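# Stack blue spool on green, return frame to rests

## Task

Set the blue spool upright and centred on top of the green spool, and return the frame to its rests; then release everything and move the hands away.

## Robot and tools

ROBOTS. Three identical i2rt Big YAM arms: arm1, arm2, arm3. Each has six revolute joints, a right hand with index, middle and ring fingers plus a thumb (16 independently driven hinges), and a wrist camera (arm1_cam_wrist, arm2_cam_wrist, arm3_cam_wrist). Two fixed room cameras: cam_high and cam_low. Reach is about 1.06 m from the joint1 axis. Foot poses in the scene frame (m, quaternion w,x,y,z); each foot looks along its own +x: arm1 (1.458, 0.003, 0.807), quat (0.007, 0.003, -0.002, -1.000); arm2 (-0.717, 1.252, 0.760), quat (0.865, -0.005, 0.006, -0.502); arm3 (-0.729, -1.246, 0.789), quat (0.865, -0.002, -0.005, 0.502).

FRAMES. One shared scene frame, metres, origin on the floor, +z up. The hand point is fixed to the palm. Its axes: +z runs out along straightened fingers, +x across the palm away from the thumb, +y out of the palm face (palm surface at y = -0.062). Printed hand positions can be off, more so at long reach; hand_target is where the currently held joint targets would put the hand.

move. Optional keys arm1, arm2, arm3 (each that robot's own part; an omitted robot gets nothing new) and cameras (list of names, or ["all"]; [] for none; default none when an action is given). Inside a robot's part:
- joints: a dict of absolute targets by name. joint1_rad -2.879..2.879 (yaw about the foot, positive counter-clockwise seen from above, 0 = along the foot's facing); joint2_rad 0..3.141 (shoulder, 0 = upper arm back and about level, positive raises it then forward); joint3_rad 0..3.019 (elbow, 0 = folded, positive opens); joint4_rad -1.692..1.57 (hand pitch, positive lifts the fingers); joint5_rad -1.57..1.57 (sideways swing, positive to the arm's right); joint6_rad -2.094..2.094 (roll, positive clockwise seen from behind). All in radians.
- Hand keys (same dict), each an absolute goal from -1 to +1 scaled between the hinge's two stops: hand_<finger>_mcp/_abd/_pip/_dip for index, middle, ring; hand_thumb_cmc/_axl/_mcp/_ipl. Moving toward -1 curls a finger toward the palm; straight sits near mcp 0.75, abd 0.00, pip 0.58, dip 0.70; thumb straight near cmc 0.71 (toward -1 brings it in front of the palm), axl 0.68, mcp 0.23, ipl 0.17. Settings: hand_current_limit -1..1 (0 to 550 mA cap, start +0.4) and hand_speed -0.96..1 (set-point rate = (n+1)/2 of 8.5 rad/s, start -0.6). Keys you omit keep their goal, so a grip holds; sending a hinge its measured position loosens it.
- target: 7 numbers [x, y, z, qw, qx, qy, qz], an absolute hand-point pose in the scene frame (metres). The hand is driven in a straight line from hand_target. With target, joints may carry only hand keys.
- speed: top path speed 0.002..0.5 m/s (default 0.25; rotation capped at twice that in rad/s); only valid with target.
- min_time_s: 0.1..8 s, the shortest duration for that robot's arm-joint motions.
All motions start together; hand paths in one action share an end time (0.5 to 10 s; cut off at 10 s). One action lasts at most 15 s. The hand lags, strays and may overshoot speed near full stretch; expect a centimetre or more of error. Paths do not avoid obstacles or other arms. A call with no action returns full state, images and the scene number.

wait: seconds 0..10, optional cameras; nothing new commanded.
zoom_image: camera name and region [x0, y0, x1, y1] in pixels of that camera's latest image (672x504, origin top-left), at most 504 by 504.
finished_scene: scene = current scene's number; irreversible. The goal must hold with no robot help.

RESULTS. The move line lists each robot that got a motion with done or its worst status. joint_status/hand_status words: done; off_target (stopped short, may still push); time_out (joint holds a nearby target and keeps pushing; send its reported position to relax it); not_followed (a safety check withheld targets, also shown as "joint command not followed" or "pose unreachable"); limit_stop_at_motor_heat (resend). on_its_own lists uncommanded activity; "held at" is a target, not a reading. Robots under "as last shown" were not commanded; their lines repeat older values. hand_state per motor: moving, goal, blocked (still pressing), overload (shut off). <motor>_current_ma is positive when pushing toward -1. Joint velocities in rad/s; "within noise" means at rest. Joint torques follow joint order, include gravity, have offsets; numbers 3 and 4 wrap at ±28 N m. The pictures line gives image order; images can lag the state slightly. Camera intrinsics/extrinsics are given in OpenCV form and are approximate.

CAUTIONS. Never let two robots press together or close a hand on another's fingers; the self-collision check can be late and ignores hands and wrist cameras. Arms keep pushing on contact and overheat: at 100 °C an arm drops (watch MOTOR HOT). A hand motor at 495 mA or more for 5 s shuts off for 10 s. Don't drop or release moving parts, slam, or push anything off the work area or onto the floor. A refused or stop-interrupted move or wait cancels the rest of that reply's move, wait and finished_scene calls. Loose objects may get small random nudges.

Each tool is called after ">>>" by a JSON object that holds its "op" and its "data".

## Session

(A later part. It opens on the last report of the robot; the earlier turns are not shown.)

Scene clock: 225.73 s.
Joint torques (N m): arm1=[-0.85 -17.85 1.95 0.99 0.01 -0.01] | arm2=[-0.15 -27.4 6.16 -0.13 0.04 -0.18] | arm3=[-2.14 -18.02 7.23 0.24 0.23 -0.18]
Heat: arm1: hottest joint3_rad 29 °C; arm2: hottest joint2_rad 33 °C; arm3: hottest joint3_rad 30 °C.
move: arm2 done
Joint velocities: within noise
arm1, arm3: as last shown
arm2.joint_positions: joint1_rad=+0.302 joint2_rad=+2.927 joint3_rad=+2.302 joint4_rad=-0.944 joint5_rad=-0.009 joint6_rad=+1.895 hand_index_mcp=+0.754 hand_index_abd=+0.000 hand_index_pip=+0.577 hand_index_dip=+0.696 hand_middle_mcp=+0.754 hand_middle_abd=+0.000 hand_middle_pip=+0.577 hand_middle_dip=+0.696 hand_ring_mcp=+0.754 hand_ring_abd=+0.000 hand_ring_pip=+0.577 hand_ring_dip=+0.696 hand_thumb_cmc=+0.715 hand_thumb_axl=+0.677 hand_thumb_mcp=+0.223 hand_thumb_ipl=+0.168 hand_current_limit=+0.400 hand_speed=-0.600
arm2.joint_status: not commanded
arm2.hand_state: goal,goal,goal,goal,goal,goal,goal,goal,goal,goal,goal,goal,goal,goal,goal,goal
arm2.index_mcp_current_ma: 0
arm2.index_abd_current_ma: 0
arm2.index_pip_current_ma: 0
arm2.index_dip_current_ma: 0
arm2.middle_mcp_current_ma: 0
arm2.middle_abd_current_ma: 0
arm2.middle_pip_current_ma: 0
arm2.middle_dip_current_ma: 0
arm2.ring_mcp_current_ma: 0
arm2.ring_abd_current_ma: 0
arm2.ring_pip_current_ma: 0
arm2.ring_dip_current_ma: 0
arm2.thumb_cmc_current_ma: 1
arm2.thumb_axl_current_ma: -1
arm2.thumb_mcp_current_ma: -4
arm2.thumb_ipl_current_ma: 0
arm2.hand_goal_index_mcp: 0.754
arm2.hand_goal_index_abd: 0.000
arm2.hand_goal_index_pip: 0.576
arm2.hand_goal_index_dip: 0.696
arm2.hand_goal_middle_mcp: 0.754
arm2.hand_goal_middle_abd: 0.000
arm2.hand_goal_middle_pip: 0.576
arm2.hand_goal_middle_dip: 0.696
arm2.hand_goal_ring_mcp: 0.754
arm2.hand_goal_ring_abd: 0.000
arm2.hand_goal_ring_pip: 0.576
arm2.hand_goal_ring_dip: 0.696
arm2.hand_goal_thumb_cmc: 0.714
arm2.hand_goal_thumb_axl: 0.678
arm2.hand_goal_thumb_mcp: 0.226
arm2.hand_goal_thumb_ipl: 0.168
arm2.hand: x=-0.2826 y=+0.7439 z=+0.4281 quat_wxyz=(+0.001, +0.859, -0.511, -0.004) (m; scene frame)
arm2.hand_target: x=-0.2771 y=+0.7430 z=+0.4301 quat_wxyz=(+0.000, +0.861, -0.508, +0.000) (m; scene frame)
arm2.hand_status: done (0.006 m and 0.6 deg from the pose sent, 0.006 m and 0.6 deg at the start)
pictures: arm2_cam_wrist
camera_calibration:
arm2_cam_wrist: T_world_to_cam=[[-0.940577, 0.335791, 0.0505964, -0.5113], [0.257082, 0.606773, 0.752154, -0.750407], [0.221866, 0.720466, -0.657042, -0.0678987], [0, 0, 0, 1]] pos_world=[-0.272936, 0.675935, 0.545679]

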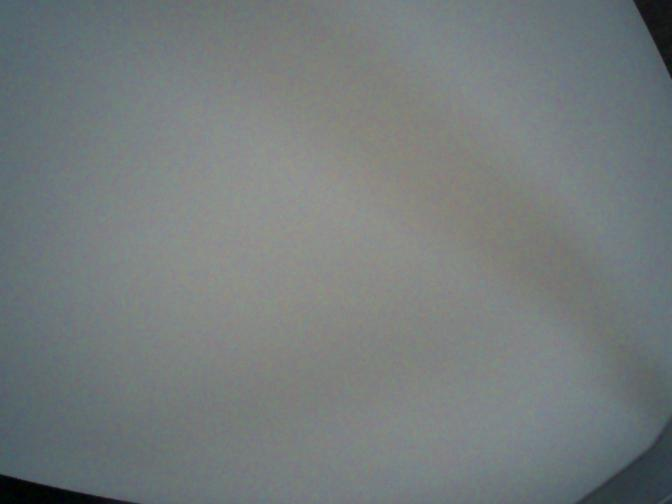

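>>> {"op": "move", "data": {"arm1": {"joints": {"hand_current_limit": 0.75, "hand_speed": -0.7, "hand_index_mcp": 0.274, "hand_middle_mcp": 0.274, "hand_ring_mcp": 0.274, "hand_index_pip": -0.153, "hand_middle_pip": -0.153, "hand_ring_pip": -0.153, "hand_index_dip": 0.333, "hand_middle_dip": 0.333, "hand_ring_dip": 0.333}}, "arm2": {"joints": {"hand_current_limit": 0.75, "hand_speed": -0.7, "hand_index_mcp": 0.274, "hand_middle_mcp": 0.274, "hand_ring_mcp": 0.274, "hand_index_pip": -0.153, "hand_middle_pip": -0.153, "hand_ring_pip": -0.153, "hand_index_dip": 0.333, "hand_middle_dip": 0.333, "hand_ring_dip": 0.333}}, "arm3": {"joints": {"hand_current_limit": 0.75, "hand_speed": -0.7, "hand_index_mcp": 0.274, "hand_middle_mcp": 0.274, "hand_ring_mcp": 0.274, "hand_index_pip": -0.153, "hand_middle_pip": -0.153, "hand_ring_pip": -0.153, "hand_index_dip": 0.333, "hand_middle_dip": 0.333, "hand_ring_dip": 0.333}}, "cameras": []}}

>>> {"op": "move", "data": {"arm1": {"joints": {"hand_index_mcp": 0.10, "hand_middle_mcp": 0.10, "hand_ring_mcp": 0.10, "hand_index_pip": -0.3, "hand_middle_pip": -0.3, "hand_ring_pip": -0.3, "hand_index_dip": 0.1, "hand_middle_dip": 0.1, "hand_ring_dip": 0.1}}, "arm2": {"joints": {"hand_index_mcp": 0.10, "hand_middle_mcp": 0.10, "hand_ring_mcp": 0.10, "hand_index_pip": -0.3, "hand_middle_pip": -0.3, "hand_ring_pip": -0.3, "hand_index_dip": 0.1, "hand_middle_dip": 0.1, "hand_ring_dip": 0.1}}, "arm3": {"joints": {"hand_index_mcp": 0.10, "hand_middle_mcp": 0.10, "hand_ring_mcp": 0.10, "hand_index_pip": -0.3, "hand_middle_pip": -0.3, "hand_ring_pip": -0.3, "hand_index_dip": 0.1, "hand_middle_dip": 0.1, "hand_ring_dip": 0.1}}, "cameras": ["all"]}}

Scene clock: 267.93 s.
Joint torques (N m): arm1=[-0.62 -17.96 1.84 0.87 0.19 -0.04] | arm2=[-0.09 -27.46 6.11 -0.16 0.23 -0.19] | arm3=[-1.9 -18.37 7.21 0.31 0.37 -0.15]
Heat: arm1: hottest joint2_rad 28 °C; arm2: hottest joint2_rad 35 °C; arm3: hottest joint3_rad 29 °C.
move: arm1 off_target; arm2 done; arm3 done
Joint velocities: within noise
arm1.joint_positions: joint1_rad=+0.256 joint2_rad=+2.638 joint3_rad=+1.296 joint4_rad=-0.212 joint5_rad=+0.006 joint6_rad=+1.854 hand_index_mcp=+0.288 hand_index_abd=+0.000 hand_index_pip=-0.144 hand_index_dip=+0.696 hand_middle_mcp=+0.288 hand_middle_abd=+0.000 hand_middle_pip=-0.127 hand_middle_dip=+0.338 hand_ring_mcp=+0.291 hand_ring_abd=+0.000 hand_ring_pip=-0.115 hand_ring_dip=+0.340 hand_thumb_cmc=+0.715 hand_thumb_axl=+0.677 hand_thumb_mcp=+0.223 hand_thumb_ipl=+0.168 hand_current_limit=+0.750 hand_speed=-0.700
arm1.joint_status: hand_index_dip off_target (ended at +0.696, target +0.333); hand_middle_pip off_target (ended at -0.127, target -0.153); hand_ring_pip off_target (ended at -0.115, target -0.153); the others done
arm1.hand_state: goal,goal,goal,overload,goal,goal,blocked,goal,goal,goal,blocked,goal,goal,goal,goal,goal
arm1.index_mcp_current_ma: 37
arm1.index_abd_current_ma: 0
arm1.index_pip_current_ma: 16
arm1.index_dip_current_ma: 0
arm1.middle_mcp_current_ma: 35
arm1.middle_abd_current_ma: 0
arm1.middle_pip_current_ma: 69
arm1.middle_dip_current_ma: 7
arm1.ring_mcp_current_ma: 45
arm1.ring_abd_current_ma: 0
arm1.ring_pip_current_ma: 109
arm1.ring_dip_current_ma: 13
arm1.thumb_cmc_current_ma: 1
arm1.thumb_axl_current_ma: -1
arm1.thumb_mcp_current_ma: -6
arm1.thumb_ipl_current_ma: 0
arm1.hand_goal_index_mcp: 0.274
arm1.hand_goal_index_abd: 0.000
arm1.hand_goal_index_pip: -0.152
arm1.hand_goal_index_dip: 0.334
arm1.hand_goal_middle_mcp: 0.274
arm1.hand_goal_middle_abd: 0.000
arm1.hand_goal_middle_pip: -0.152
arm1.hand_goal_middle_dip: 0.334
arm1.hand_goal_ring_mcp: 0.274
arm1.hand_goal_ring_abd: 0.000
arm1.hand_goal_ring_pip: -0.152
arm1.hand_goal_ring_dip: 0.334
arm1.hand_goal_thumb_cmc: 0.714
arm1.hand_goal_thumb_axl: 0.678
arm1.hand_goal_thumb_mcp: 0.226
arm1.hand_goal_thumb_ipl: 0.168
arm1.hand: x=+1.0244 y=-0.0403 z=+0.4379 quat_wxyz=(+0.005, -0.006, -1.000, +0.002) (m; scene frame)
arm1.hand_target: x=+1.0313 y=-0.0312 z=+0.4303 quat_wxyz=(+0.000, -0.010, -1.000, +0.000) (m; scene frame)
arm1.hand_status: not commanded
arm2.joint_positions: joint1_rad=+0.302 joint2_rad=+2.927 joint3_rad=+2.302 joint4_rad=-0.944 joint5_rad=-0.010 joint6_rad=+1.895 hand_index_mcp=+0.289 hand_index_abd=+0.000 hand_index_pip=-0.145 hand_index_dip=+0.337 hand_middle_mcp=+0.286 hand_middle_abd=+0.000 hand_middle_pip=-0.143 hand_middle_dip=+0.338 hand_ring_mcp=+0.287 hand_ring_abd=+0.000 hand_ring_pip=-0.144 hand_ring_dip=+0.337 hand_thumb_cmc=+0.715 hand_thumb_axl=+0.677 hand_thumb_mcp=+0.223 hand_thumb_ipl=+0.168 hand_current_limit=+0.750 hand_speed=-0.700
arm2.joint_status: all done
arm2.hand_state: goal,goal,goal,goal,goal,goal,goal,goal,goal,goal,goal,goal,goal,goal,goal,goal
arm2.index_mcp_current_ma: 29
arm2.index_abd_current_ma: 0
arm2.index_pip_current_ma: 10
arm2.index_dip_current_ma: 4
arm2.middle_mcp_current_ma: 22
arm2.middle_abd_current_ma: 0
arm2.middle_pip_current_ma: 13
arm2.middle_dip_current_ma: 4
arm2.ring_mcp_current_ma: 24
arm2.ring_abd_current_ma: 0
arm2.ring_pip_current_ma: 11
arm2.ring_dip_current_ma: 3
arm2.thumb_cmc_current_ma: 1
arm2.thumb_axl_current_ma: -1
arm2.thumb_mcp_current_ma: -4
arm2.thumb_ipl_current_ma: 0
arm2.hand_goal_index_mcp: 0.274
arm2.hand_goal_index_abd: 0.000
arm2.hand_goal_index_pip: -0.152
arm2.hand_goal_index_dip: 0.334
arm2.hand_goal_middle_mcp: 0.274
arm2.hand_goal_middle_abd: 0.000
arm2.hand_goal_middle_pip: -0.152
arm2.hand_goal_middle_dip: 0.334
arm2.hand_goal_ring_mcp: 0.274
arm2.hand_goal_ring_abd: 0.000
arm2.hand_goal_ring_pip: -0.152
arm2.hand_goal_ring_dip: 0.334
arm2.hand_goal_thumb_cmc: 0.714
arm2.hand_goal_thumb_axl: 0.678
arm2.hand_goal_thumb_mcp: 0.226
arm2.hand_goal_thumb_ipl: 0.168
arm2.hand: x=-0.2825 y=+0.7439 z=+0.4281 quat_wxyz=(+0.001, +0.859, -0.511, -0.004) (m; scene frame)
arm2.hand_target: x=-0.2771 y=+0.7429 z=+0.4301 quat_wxyz=(+0.000, +0.861, -0.508, +0.000) (m; scene frame)
arm2.hand_status: not commanded
arm3.joint_positions: joint1_rad=-0.082 joint2_rad=+2.744 joint3_rad=+1.735 joint4_rad=-0.604 joint5_rad=-0.008 joint6_rad=+1.506 hand_index_mcp=+0.286 hand_index_abd=+0.000 hand_index_pip=-0.134 hand_index_dip=+0.337 hand_middle_mcp=+0.286 hand_middle_abd=+0.000 hand_middle_pip=-0.144 hand_middle_dip=+0.337 hand_ring_mcp=+0.286 hand_ring_abd=+0.000 hand_ring_pip=-0.144 hand_ring_dip=+0.337 hand_thumb_cmc=+0.714 hand_thumb_axl=+0.677 hand_thumb_mcp=+0.223 hand_thumb_ipl=+0.168 hand_current_limit=+0.750 hand_speed=-0.700
arm3.joint_status: all done
arm3.hand_state: goal,goal,goal,goal,goal,goal,goal,goal,goal,goal,goal,goal,goal,goal,goal,goal
arm3.index_mcp_current_ma: 11
arm3.index_abd_current_ma: 0
arm3.index_pip_current_ma: 17
arm3.index_dip_current_ma: 1
arm3.middle_mcp_current_ma: 10
arm3.middle_abd_current_ma: 0
arm3.middle_pip_current_ma: 5
arm3.middle_dip_current_ma: 1
arm3.ring_mcp_current_ma: 10
arm3.ring_abd_current_ma: 0
arm3.ring_pip_current_ma: 4
arm3.ring_dip_current_ma: 1
arm3.thumb_cmc_current_ma: 0
arm3.thumb_axl_current_ma: 0
arm3.thumb_mcp_current_ma: -1
arm3.thumb_ipl_current_ma: 0
arm3.hand_goal_index_mcp: 0.274
arm3.hand_goal_index_abd: 0.000
arm3.hand_goal_index_pip: -0.152
arm3.hand_goal_index_dip: 0.334
arm3.hand_goal_middle_mcp: 0.274
arm3.hand_goal_middle_abd: 0.000
arm3.hand_goal_middle_pip: -0.152
arm3.hand_goal_middle_dip: 0.334
arm3.hand_goal_ring_mcp: 0.274
arm3.hand_goal_ring_abd: 0.000
arm3.hand_goal_ring_pip: -0.152
arm3.hand_goal_ring_dip: 0.334
arm3.hand_goal_thumb_cmc: 0.714
arm3.hand_goal_thumb_axl: 0.678
arm3.hand_goal_thumb_mcp: 0.226
arm3.hand_goal_thumb_ipl: 0.168
arm3.hand: x=-0.3315 y=-0.8203 z=+0.4377 quat_wxyz=(+0.007, +0.869, +0.495, -0.016) (m; scene frame)
arm3.hand_target: x=-0.3132 y=-0.8125 z=+0.4388 quat_wxyz=(+0.000, +0.871, +0.492, +0.000) (m; scene frame)
arm3.hand_status: not commanded
pictures: none
No camera images: "cameras" was empty.

Scene clock: 268.67 s.
Joint torques (N m): arm1=[-0.97 -19.19 1.73 0.5 0.23 -0.06] | arm2=[-0.15 -27.4 6.13 -0.12 0.27 -0.03] | arm3=[-1.44 -19.55 6.53 -0.16 0.03 0]
Heat: arm1: hottest joint2_rad 28 °C; arm2: hottest joint2_rad 35 °C; arm3: hottest joint3_rad 29 °C.
move: arm1 off_target; arm2 off_target; arm3 off_target
Joint velocities: within noise
arm1.joint_positions: joint1_rad=+0.256 joint2_rad=+2.651 joint3_rad=+1.296 joint4_rad=-0.203 joint5_rad=+0.005 joint6_rad=+1.858 hand_index_mcp=+0.226 hand_index_abd=+0.005 hand_index_pip=-0.244 hand_index_dip=+0.713 hand_middle_mcp=+0.244 hand_middle_abd=-0.002 hand_middle_pip=-0.133 hand_middle_dip=+0.291 hand_ring_mcp=+0.249 hand_ring_abd=-0.003 hand_ring_pip=-0.124 hand_ring_dip=+0.291 hand_thumb_cmc=+0.715 hand_thumb_axl=+0.677 hand_thumb_mcp=+0.223 hand_thumb_ipl=+0.168 hand_current_limit=+0.750 hand_speed=-0.700
arm1.joint_status: hand_index_mcp off_target (ended at +0.226, target +0.100); hand_index_pip off_target (ended at -0.244, target -0.300); hand_index_dip off_target (ended at +0.713, target +0.100); hand_middle_mcp off_target (ended at +0.244, target +0.100); hand_middle_pip off_target (ended at -0.133, target -0.300); hand_middle_dip off_target (ended at +0.291, target +0.100); hand_ring_mcp off_target (ended at +0.249, target +0.100); hand_ring_pip off_target (ended at -0.124, target -0.300); hand_ring_dip off_target (ended at +0.291, target +0.100)
arm1.hand_state: blocked,goal,blocked,overload,blocked,goal,blocked,blocked,blocked,goal,blocked,blocked,goal,goal,goal,goal
arm1.index_mcp_current_ma: 481
arm1.index_abd_current_ma: 8
arm1.index_pip_current_ma: 183
arm1.index_dip_current_ma: 0
arm1.middle_mcp_current_ma: 481
arm1.middle_abd_current_ma: -2
arm1.middle_pip_current_ma: 481
arm1.middle_dip_current_ma: 481
arm1.ring_mcp_current_ma: 481
arm1.ring_abd_current_ma: -4
arm1.ring_pip_current_ma: 481
arm1.ring_dip_current_ma: 481
arm1.thumb_cmc_current_ma: 1
arm1.thumb_axl_current_ma: -1
arm1.thumb_mcp_current_ma: -6
arm1.thumb_ipl_current_ma: 0
arm1.hand_goal_index_mcp: 0.100
arm1.hand_goal_index_abd: 0.000
arm1.hand_goal_index_pip: -0.300
arm1.hand_goal_index_dip: 0.100
arm1.hand_goal_middle_mcp: 0.100
arm1.hand_goal_middle_abd: 0.000
arm1.hand_goal_middle_pip: -0.300
arm1.hand_goal_middle_dip: 0.100
arm1.hand_goal_ring_mcp: 0.100
arm1.hand_goal_ring_abd: 0.000
arm1.hand_goal_ring_pip: -0.300
arm1.hand_goal_ring_dip: 0.100
arm1.hand_goal_thumb_cmc: 0.714
arm1.hand_goal_thumb_axl: 0.678
arm1.hand_goal_thumb_mcp: 0.226
arm1.hand_goal_thumb_ipl: 0.168
arm1.hand: x=+1.0289 y=-0.0394 z=+0.4322 quat_wxyz=(+0.003, -0.008, -1.000, +0.002) (m; scene frame)
arm1.hand_target: x=+1.0313 y=-0.0312 z=+0.4303 quat_wxyz=(+0.000, -0.010, -1.000, +0.000) (m; scene frame)
arm1.hand_status: not commanded
arm2.joint_positions: joint1_rad=+0.303 joint2_rad=+2.927 joint3_rad=+2.302 joint4_rad=-0.944 joint5_rad=-0.010 joint6_rad=+1.879 hand_index_mcp=+0.216 hand_index_abd=+0.005 hand_index_pip=-0.227 hand_index_dip=+0.194 hand_middle_mcp=+0.200 hand_middle_abd=+0.005 hand_middle_pip=-0.226 hand_middle_dip=+0.202 hand_ring_mcp=+0.191 hand_ring_abd=+0.003 hand_ring_pip=-0.231 hand_ring_dip=+0.200 hand_thumb_cmc=+0.715 hand_thumb_axl=+0.677 hand_thumb_mcp=+0.223 hand_thumb_ipl=+0.168 hand_current_limit=+0.750 hand_speed=-0.700
arm2.joint_status: hand_index_mcp off_target (ended at +0.216, target +0.100); hand_index_pip off_target (ended at -0.227, target -0.300); hand_index_dip off_target (ended at +0.194, target +0.100); hand_middle_mcp off_target (ended at +0.200, target +0.100); hand_middle_pip off_target (ended at -0.226, target -0.300); hand_middle_dip off_target (ended at +0.202, target +0.100); hand_ring_mcp off_target (ended at +0.191, target +0.100); hand_ring_pip off_target (ended at -0.231, target -0.300); hand_ring_dip off_target (ended at +0.200, target +0.100)
arm2.hand_state: blocked,goal,blocked,blocked,blocked,goal,blocked,blocked,blocked,goal,blocked,blocked,goal,goal,goal,goal
arm2.index_mcp_current_ma: 438
arm2.index_abd_current_ma: 5
arm2.index_pip_current_ma: 217
arm2.index_dip_current_ma: 309
arm2.middle_mcp_current_ma: 361
arm2.middle_abd_current_ma: 5
arm2.middle_pip_current_ma: 222
arm2.middle_dip_current_ma: 342
arm2.ring_mcp_current_ma: 315
arm2.ring_abd_current_ma: 3
arm2.ring_pip_current_ma: 204
arm2.ring_dip_current_ma: 332
arm2.thumb_cmc_current_ma: 1
arm2.thumb_axl_current_ma: -1
arm2.thumb_mcp_current_ma: -4
arm2.thumb_ipl_current_ma: 0
arm2.hand_goal_index_mcp: 0.100
arm2.hand_goal_index_abd: 0.000
arm2.hand_goal_index_pip: -0.300
arm2.hand_goal_index_dip: 0.100
arm2.hand_goal_middle_mcp: 0.100
arm2.hand_goal_middle_abd: 0.000
arm2.hand_goal_middle_pip: -0.300
arm2.hand_goal_middle_dip: 0.100
arm2.hand_goal_ring_mcp: 0.100
arm2.hand_goal_ring_abd: 0.000
arm2.hand_goal_ring_pip: -0.300
arm2.hand_goal_ring_dip: 0.100
arm2.hand_goal_thumb_cmc: 0.714
arm2.hand_goal_thumb_axl: 0.678
arm2.hand_goal_thumb_mcp: 0.226
arm2.hand_goal_thumb_ipl: 0.168
arm2.hand: x=-0.2820 y=+0.7428 z=+0.4281 quat_wxyz=(+0.001, +0.864, -0.504, -0.004) (m; scene frame)
arm2.hand_target: x=-0.2769 y=+0.7430 z=+0.4302 quat_wxyz=(+0.000, +0.861, -0.508, +0.000) (m; scene frame)
arm2.hand_status: not commanded
arm3.joint_positions: joint1_rad=-0.087 joint2_rad=+2.762 joint3_rad=+1.742 joint4_rad=-0.593 joint5_rad=+0.000 joint6_rad=+1.491 hand_index_mcp=+0.194 hand_index_abd=-0.001 hand_index_pip=-0.183 hand_index_dip=+0.229 hand_middle_mcp=+0.181 hand_middle_abd=-0.002 hand_middle_pip=-0.192 hand_middle_dip=+0.234 hand_ring_mcp=+0.177 hand_ring_abd=-0.002 hand_ring_pip=-0.206 hand_ring_dip=+0.236 hand_thumb_cmc=+0.714 hand_thumb_axl=+0.677 hand_thumb_mcp=+0.223 hand_thumb_ipl=+0.168 hand_current_limit=+0.750 hand_speed=-0.700
arm3.joint_status: hand_index_mcp off_target (ended at +0.194, target +0.100); hand_index_pip off_target (ended at -0.183, target -0.300); hand_index_dip off_target (ended at +0.229, target +0.100); hand_middle_mcp off_target (ended at +0.181, target +0.100); hand_middle_pip off_target (ended at -0.192, target -0.300); hand_middle_dip off_target (ended at +0.234, target +0.100); hand_ring_mcp off_target (ended at +0.177, target +0.100); hand_ring_pip off_target (ended at -0.206, target -0.300); hand_ring_dip off_target (ended at +0.236, target +0.100)
arm3.hand_state: blocked,goal,blocked,blocked,blocked,goal,blocked,blocked,blocked,goal,blocked,blocked,goal,goal,goal,goal
arm3.index_mcp_current_ma: 249
arm3.index_abd_current_ma: 0
arm3.index_pip_current_ma: 318
arm3.index_dip_current_ma: 376
arm3.middle_mcp_current_ma: 199
arm3.middle_abd_current_ma: 0
arm3.middle_pip_current_ma: 281
arm3.middle_dip_current_ma: 395
arm3.ring_mcp_current_ma: 181
arm3.ring_abd_current_ma: 0
arm3.ring_pip_current_ma: 225
arm3.ring_dip_current_ma: 405
arm3.thumb_cmc_current_ma: 0
arm3.thumb_axl_current_ma: 0
arm3.thumb_mcp_current_ma: -1
arm3.thumb_ipl_current_ma: 0
arm3.hand_goal_index_mcp: 0.100
arm3.hand_goal_index_abd: 0.000
arm3.hand_goal_index_pip: -0.300
arm3.hand_goal_index_dip: 0.100
arm3.hand_goal_middle_mcp: 0.100
arm3.hand_goal_middle_abd: 0.000
arm3.hand_goal_middle_pip: -0.300
arm3.hand_goal_middle_dip: 0.100
arm3.hand_goal_ring_mcp: 0.100
arm3.hand_goal_ring_abd: 0.000
arm3.hand_goal_ring_pip: -0.300
arm3.hand_goal_ring_dip: 0.100
arm3.hand_goal_thumb_cmc: 0.714
arm3.hand_goal_thumb_axl: 0.678
arm3.hand_goal_thumb_mcp: 0.226
arm3.hand_goal_thumb_ipl: 0.168
arm3.hand: x=-0.3281 y=-0.8239 z=+0.4298 quat_wxyz=(+0.011, +0.866, +0.499, -0.014) (m; scene frame)
arm3.hand_target: x=-0.3134 y=-0.8127 z=+0.4386 quat_wxyz=(+0.000, +0.871, +0.492, +0.000) (m; scene frame)
arm3.hand_status: not commanded
pictures: arm1_cam_wrist, arm2_cam_wrist, arm3_cam_wrist, cam_high, cam_low
camera_calibration:
arm1_cam_wrist: T_world_to_cam=[[0.764489, 0.638872, -0.0860165, -0.682195], [0.487434, -0.485569, 0.725693, -0.882521], [0.421858, -0.596712, -0.68262, -0.036036], [0, 0, 0, 1]] pos_world=[0.966904, -0.014192, 0.557161]
arm2_cam_wrist: T_world_to_cam=[[-0.945991, 0.320264, 0.0503226, -0.500267], [0.246684, 0.610376, 0.752721, -0.755695], [0.210354, 0.724481, -0.656414, -0.0737713], [0, 0, 0, 1]] pos_world=[-0.271312, 0.674921, 0.545578]
arm3_cam_wrist: T_world_to_cam=[[0.176473, -0.984274, 0.00789874, -0.721707], [-0.644535, -0.109488, 0.756695, -0.676794], [-0.74393, -0.138627, -0.653721, 0.0502084], [0, 0, 0, 1]] pos_world=[-0.271504, -0.777498, 0.550649]

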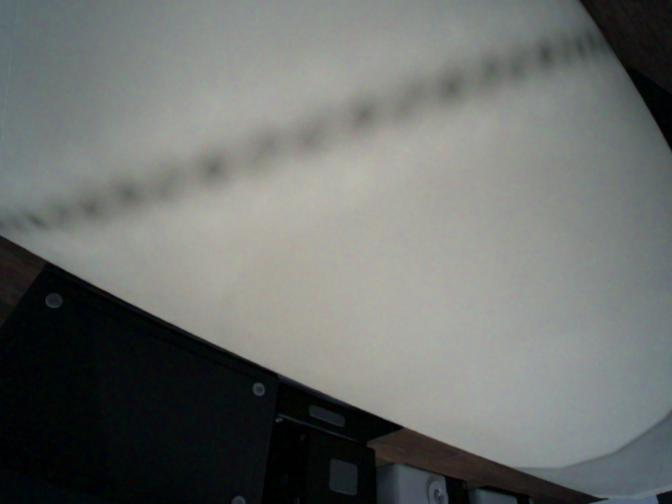

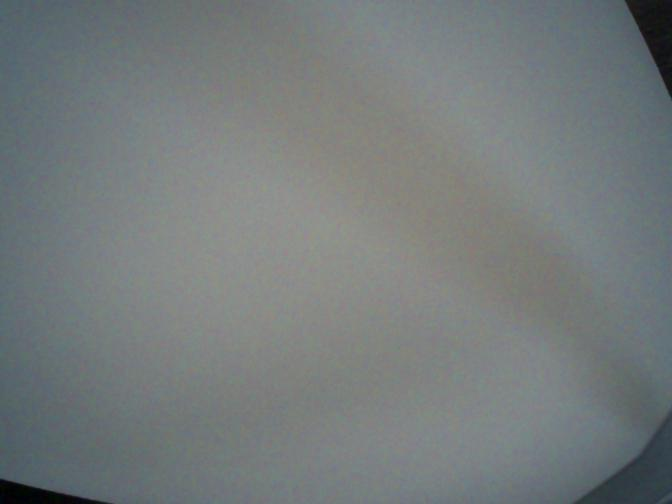

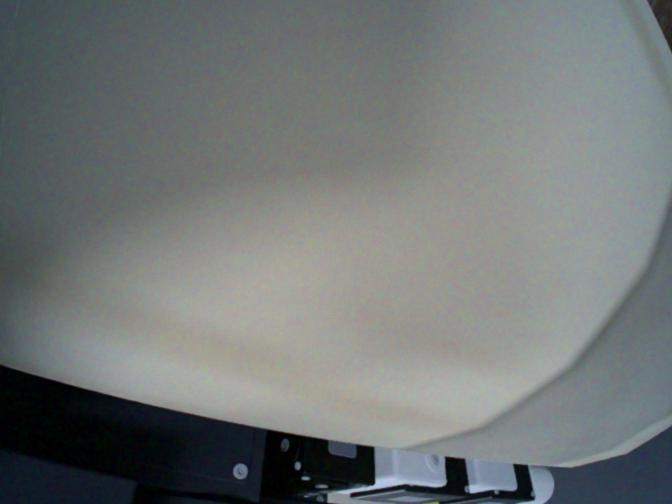

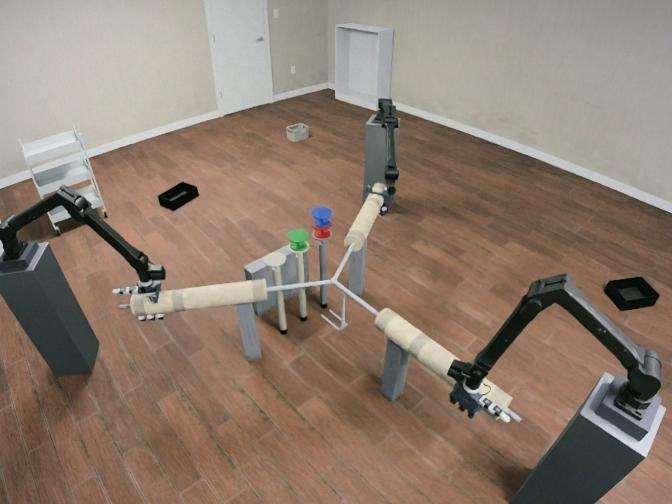

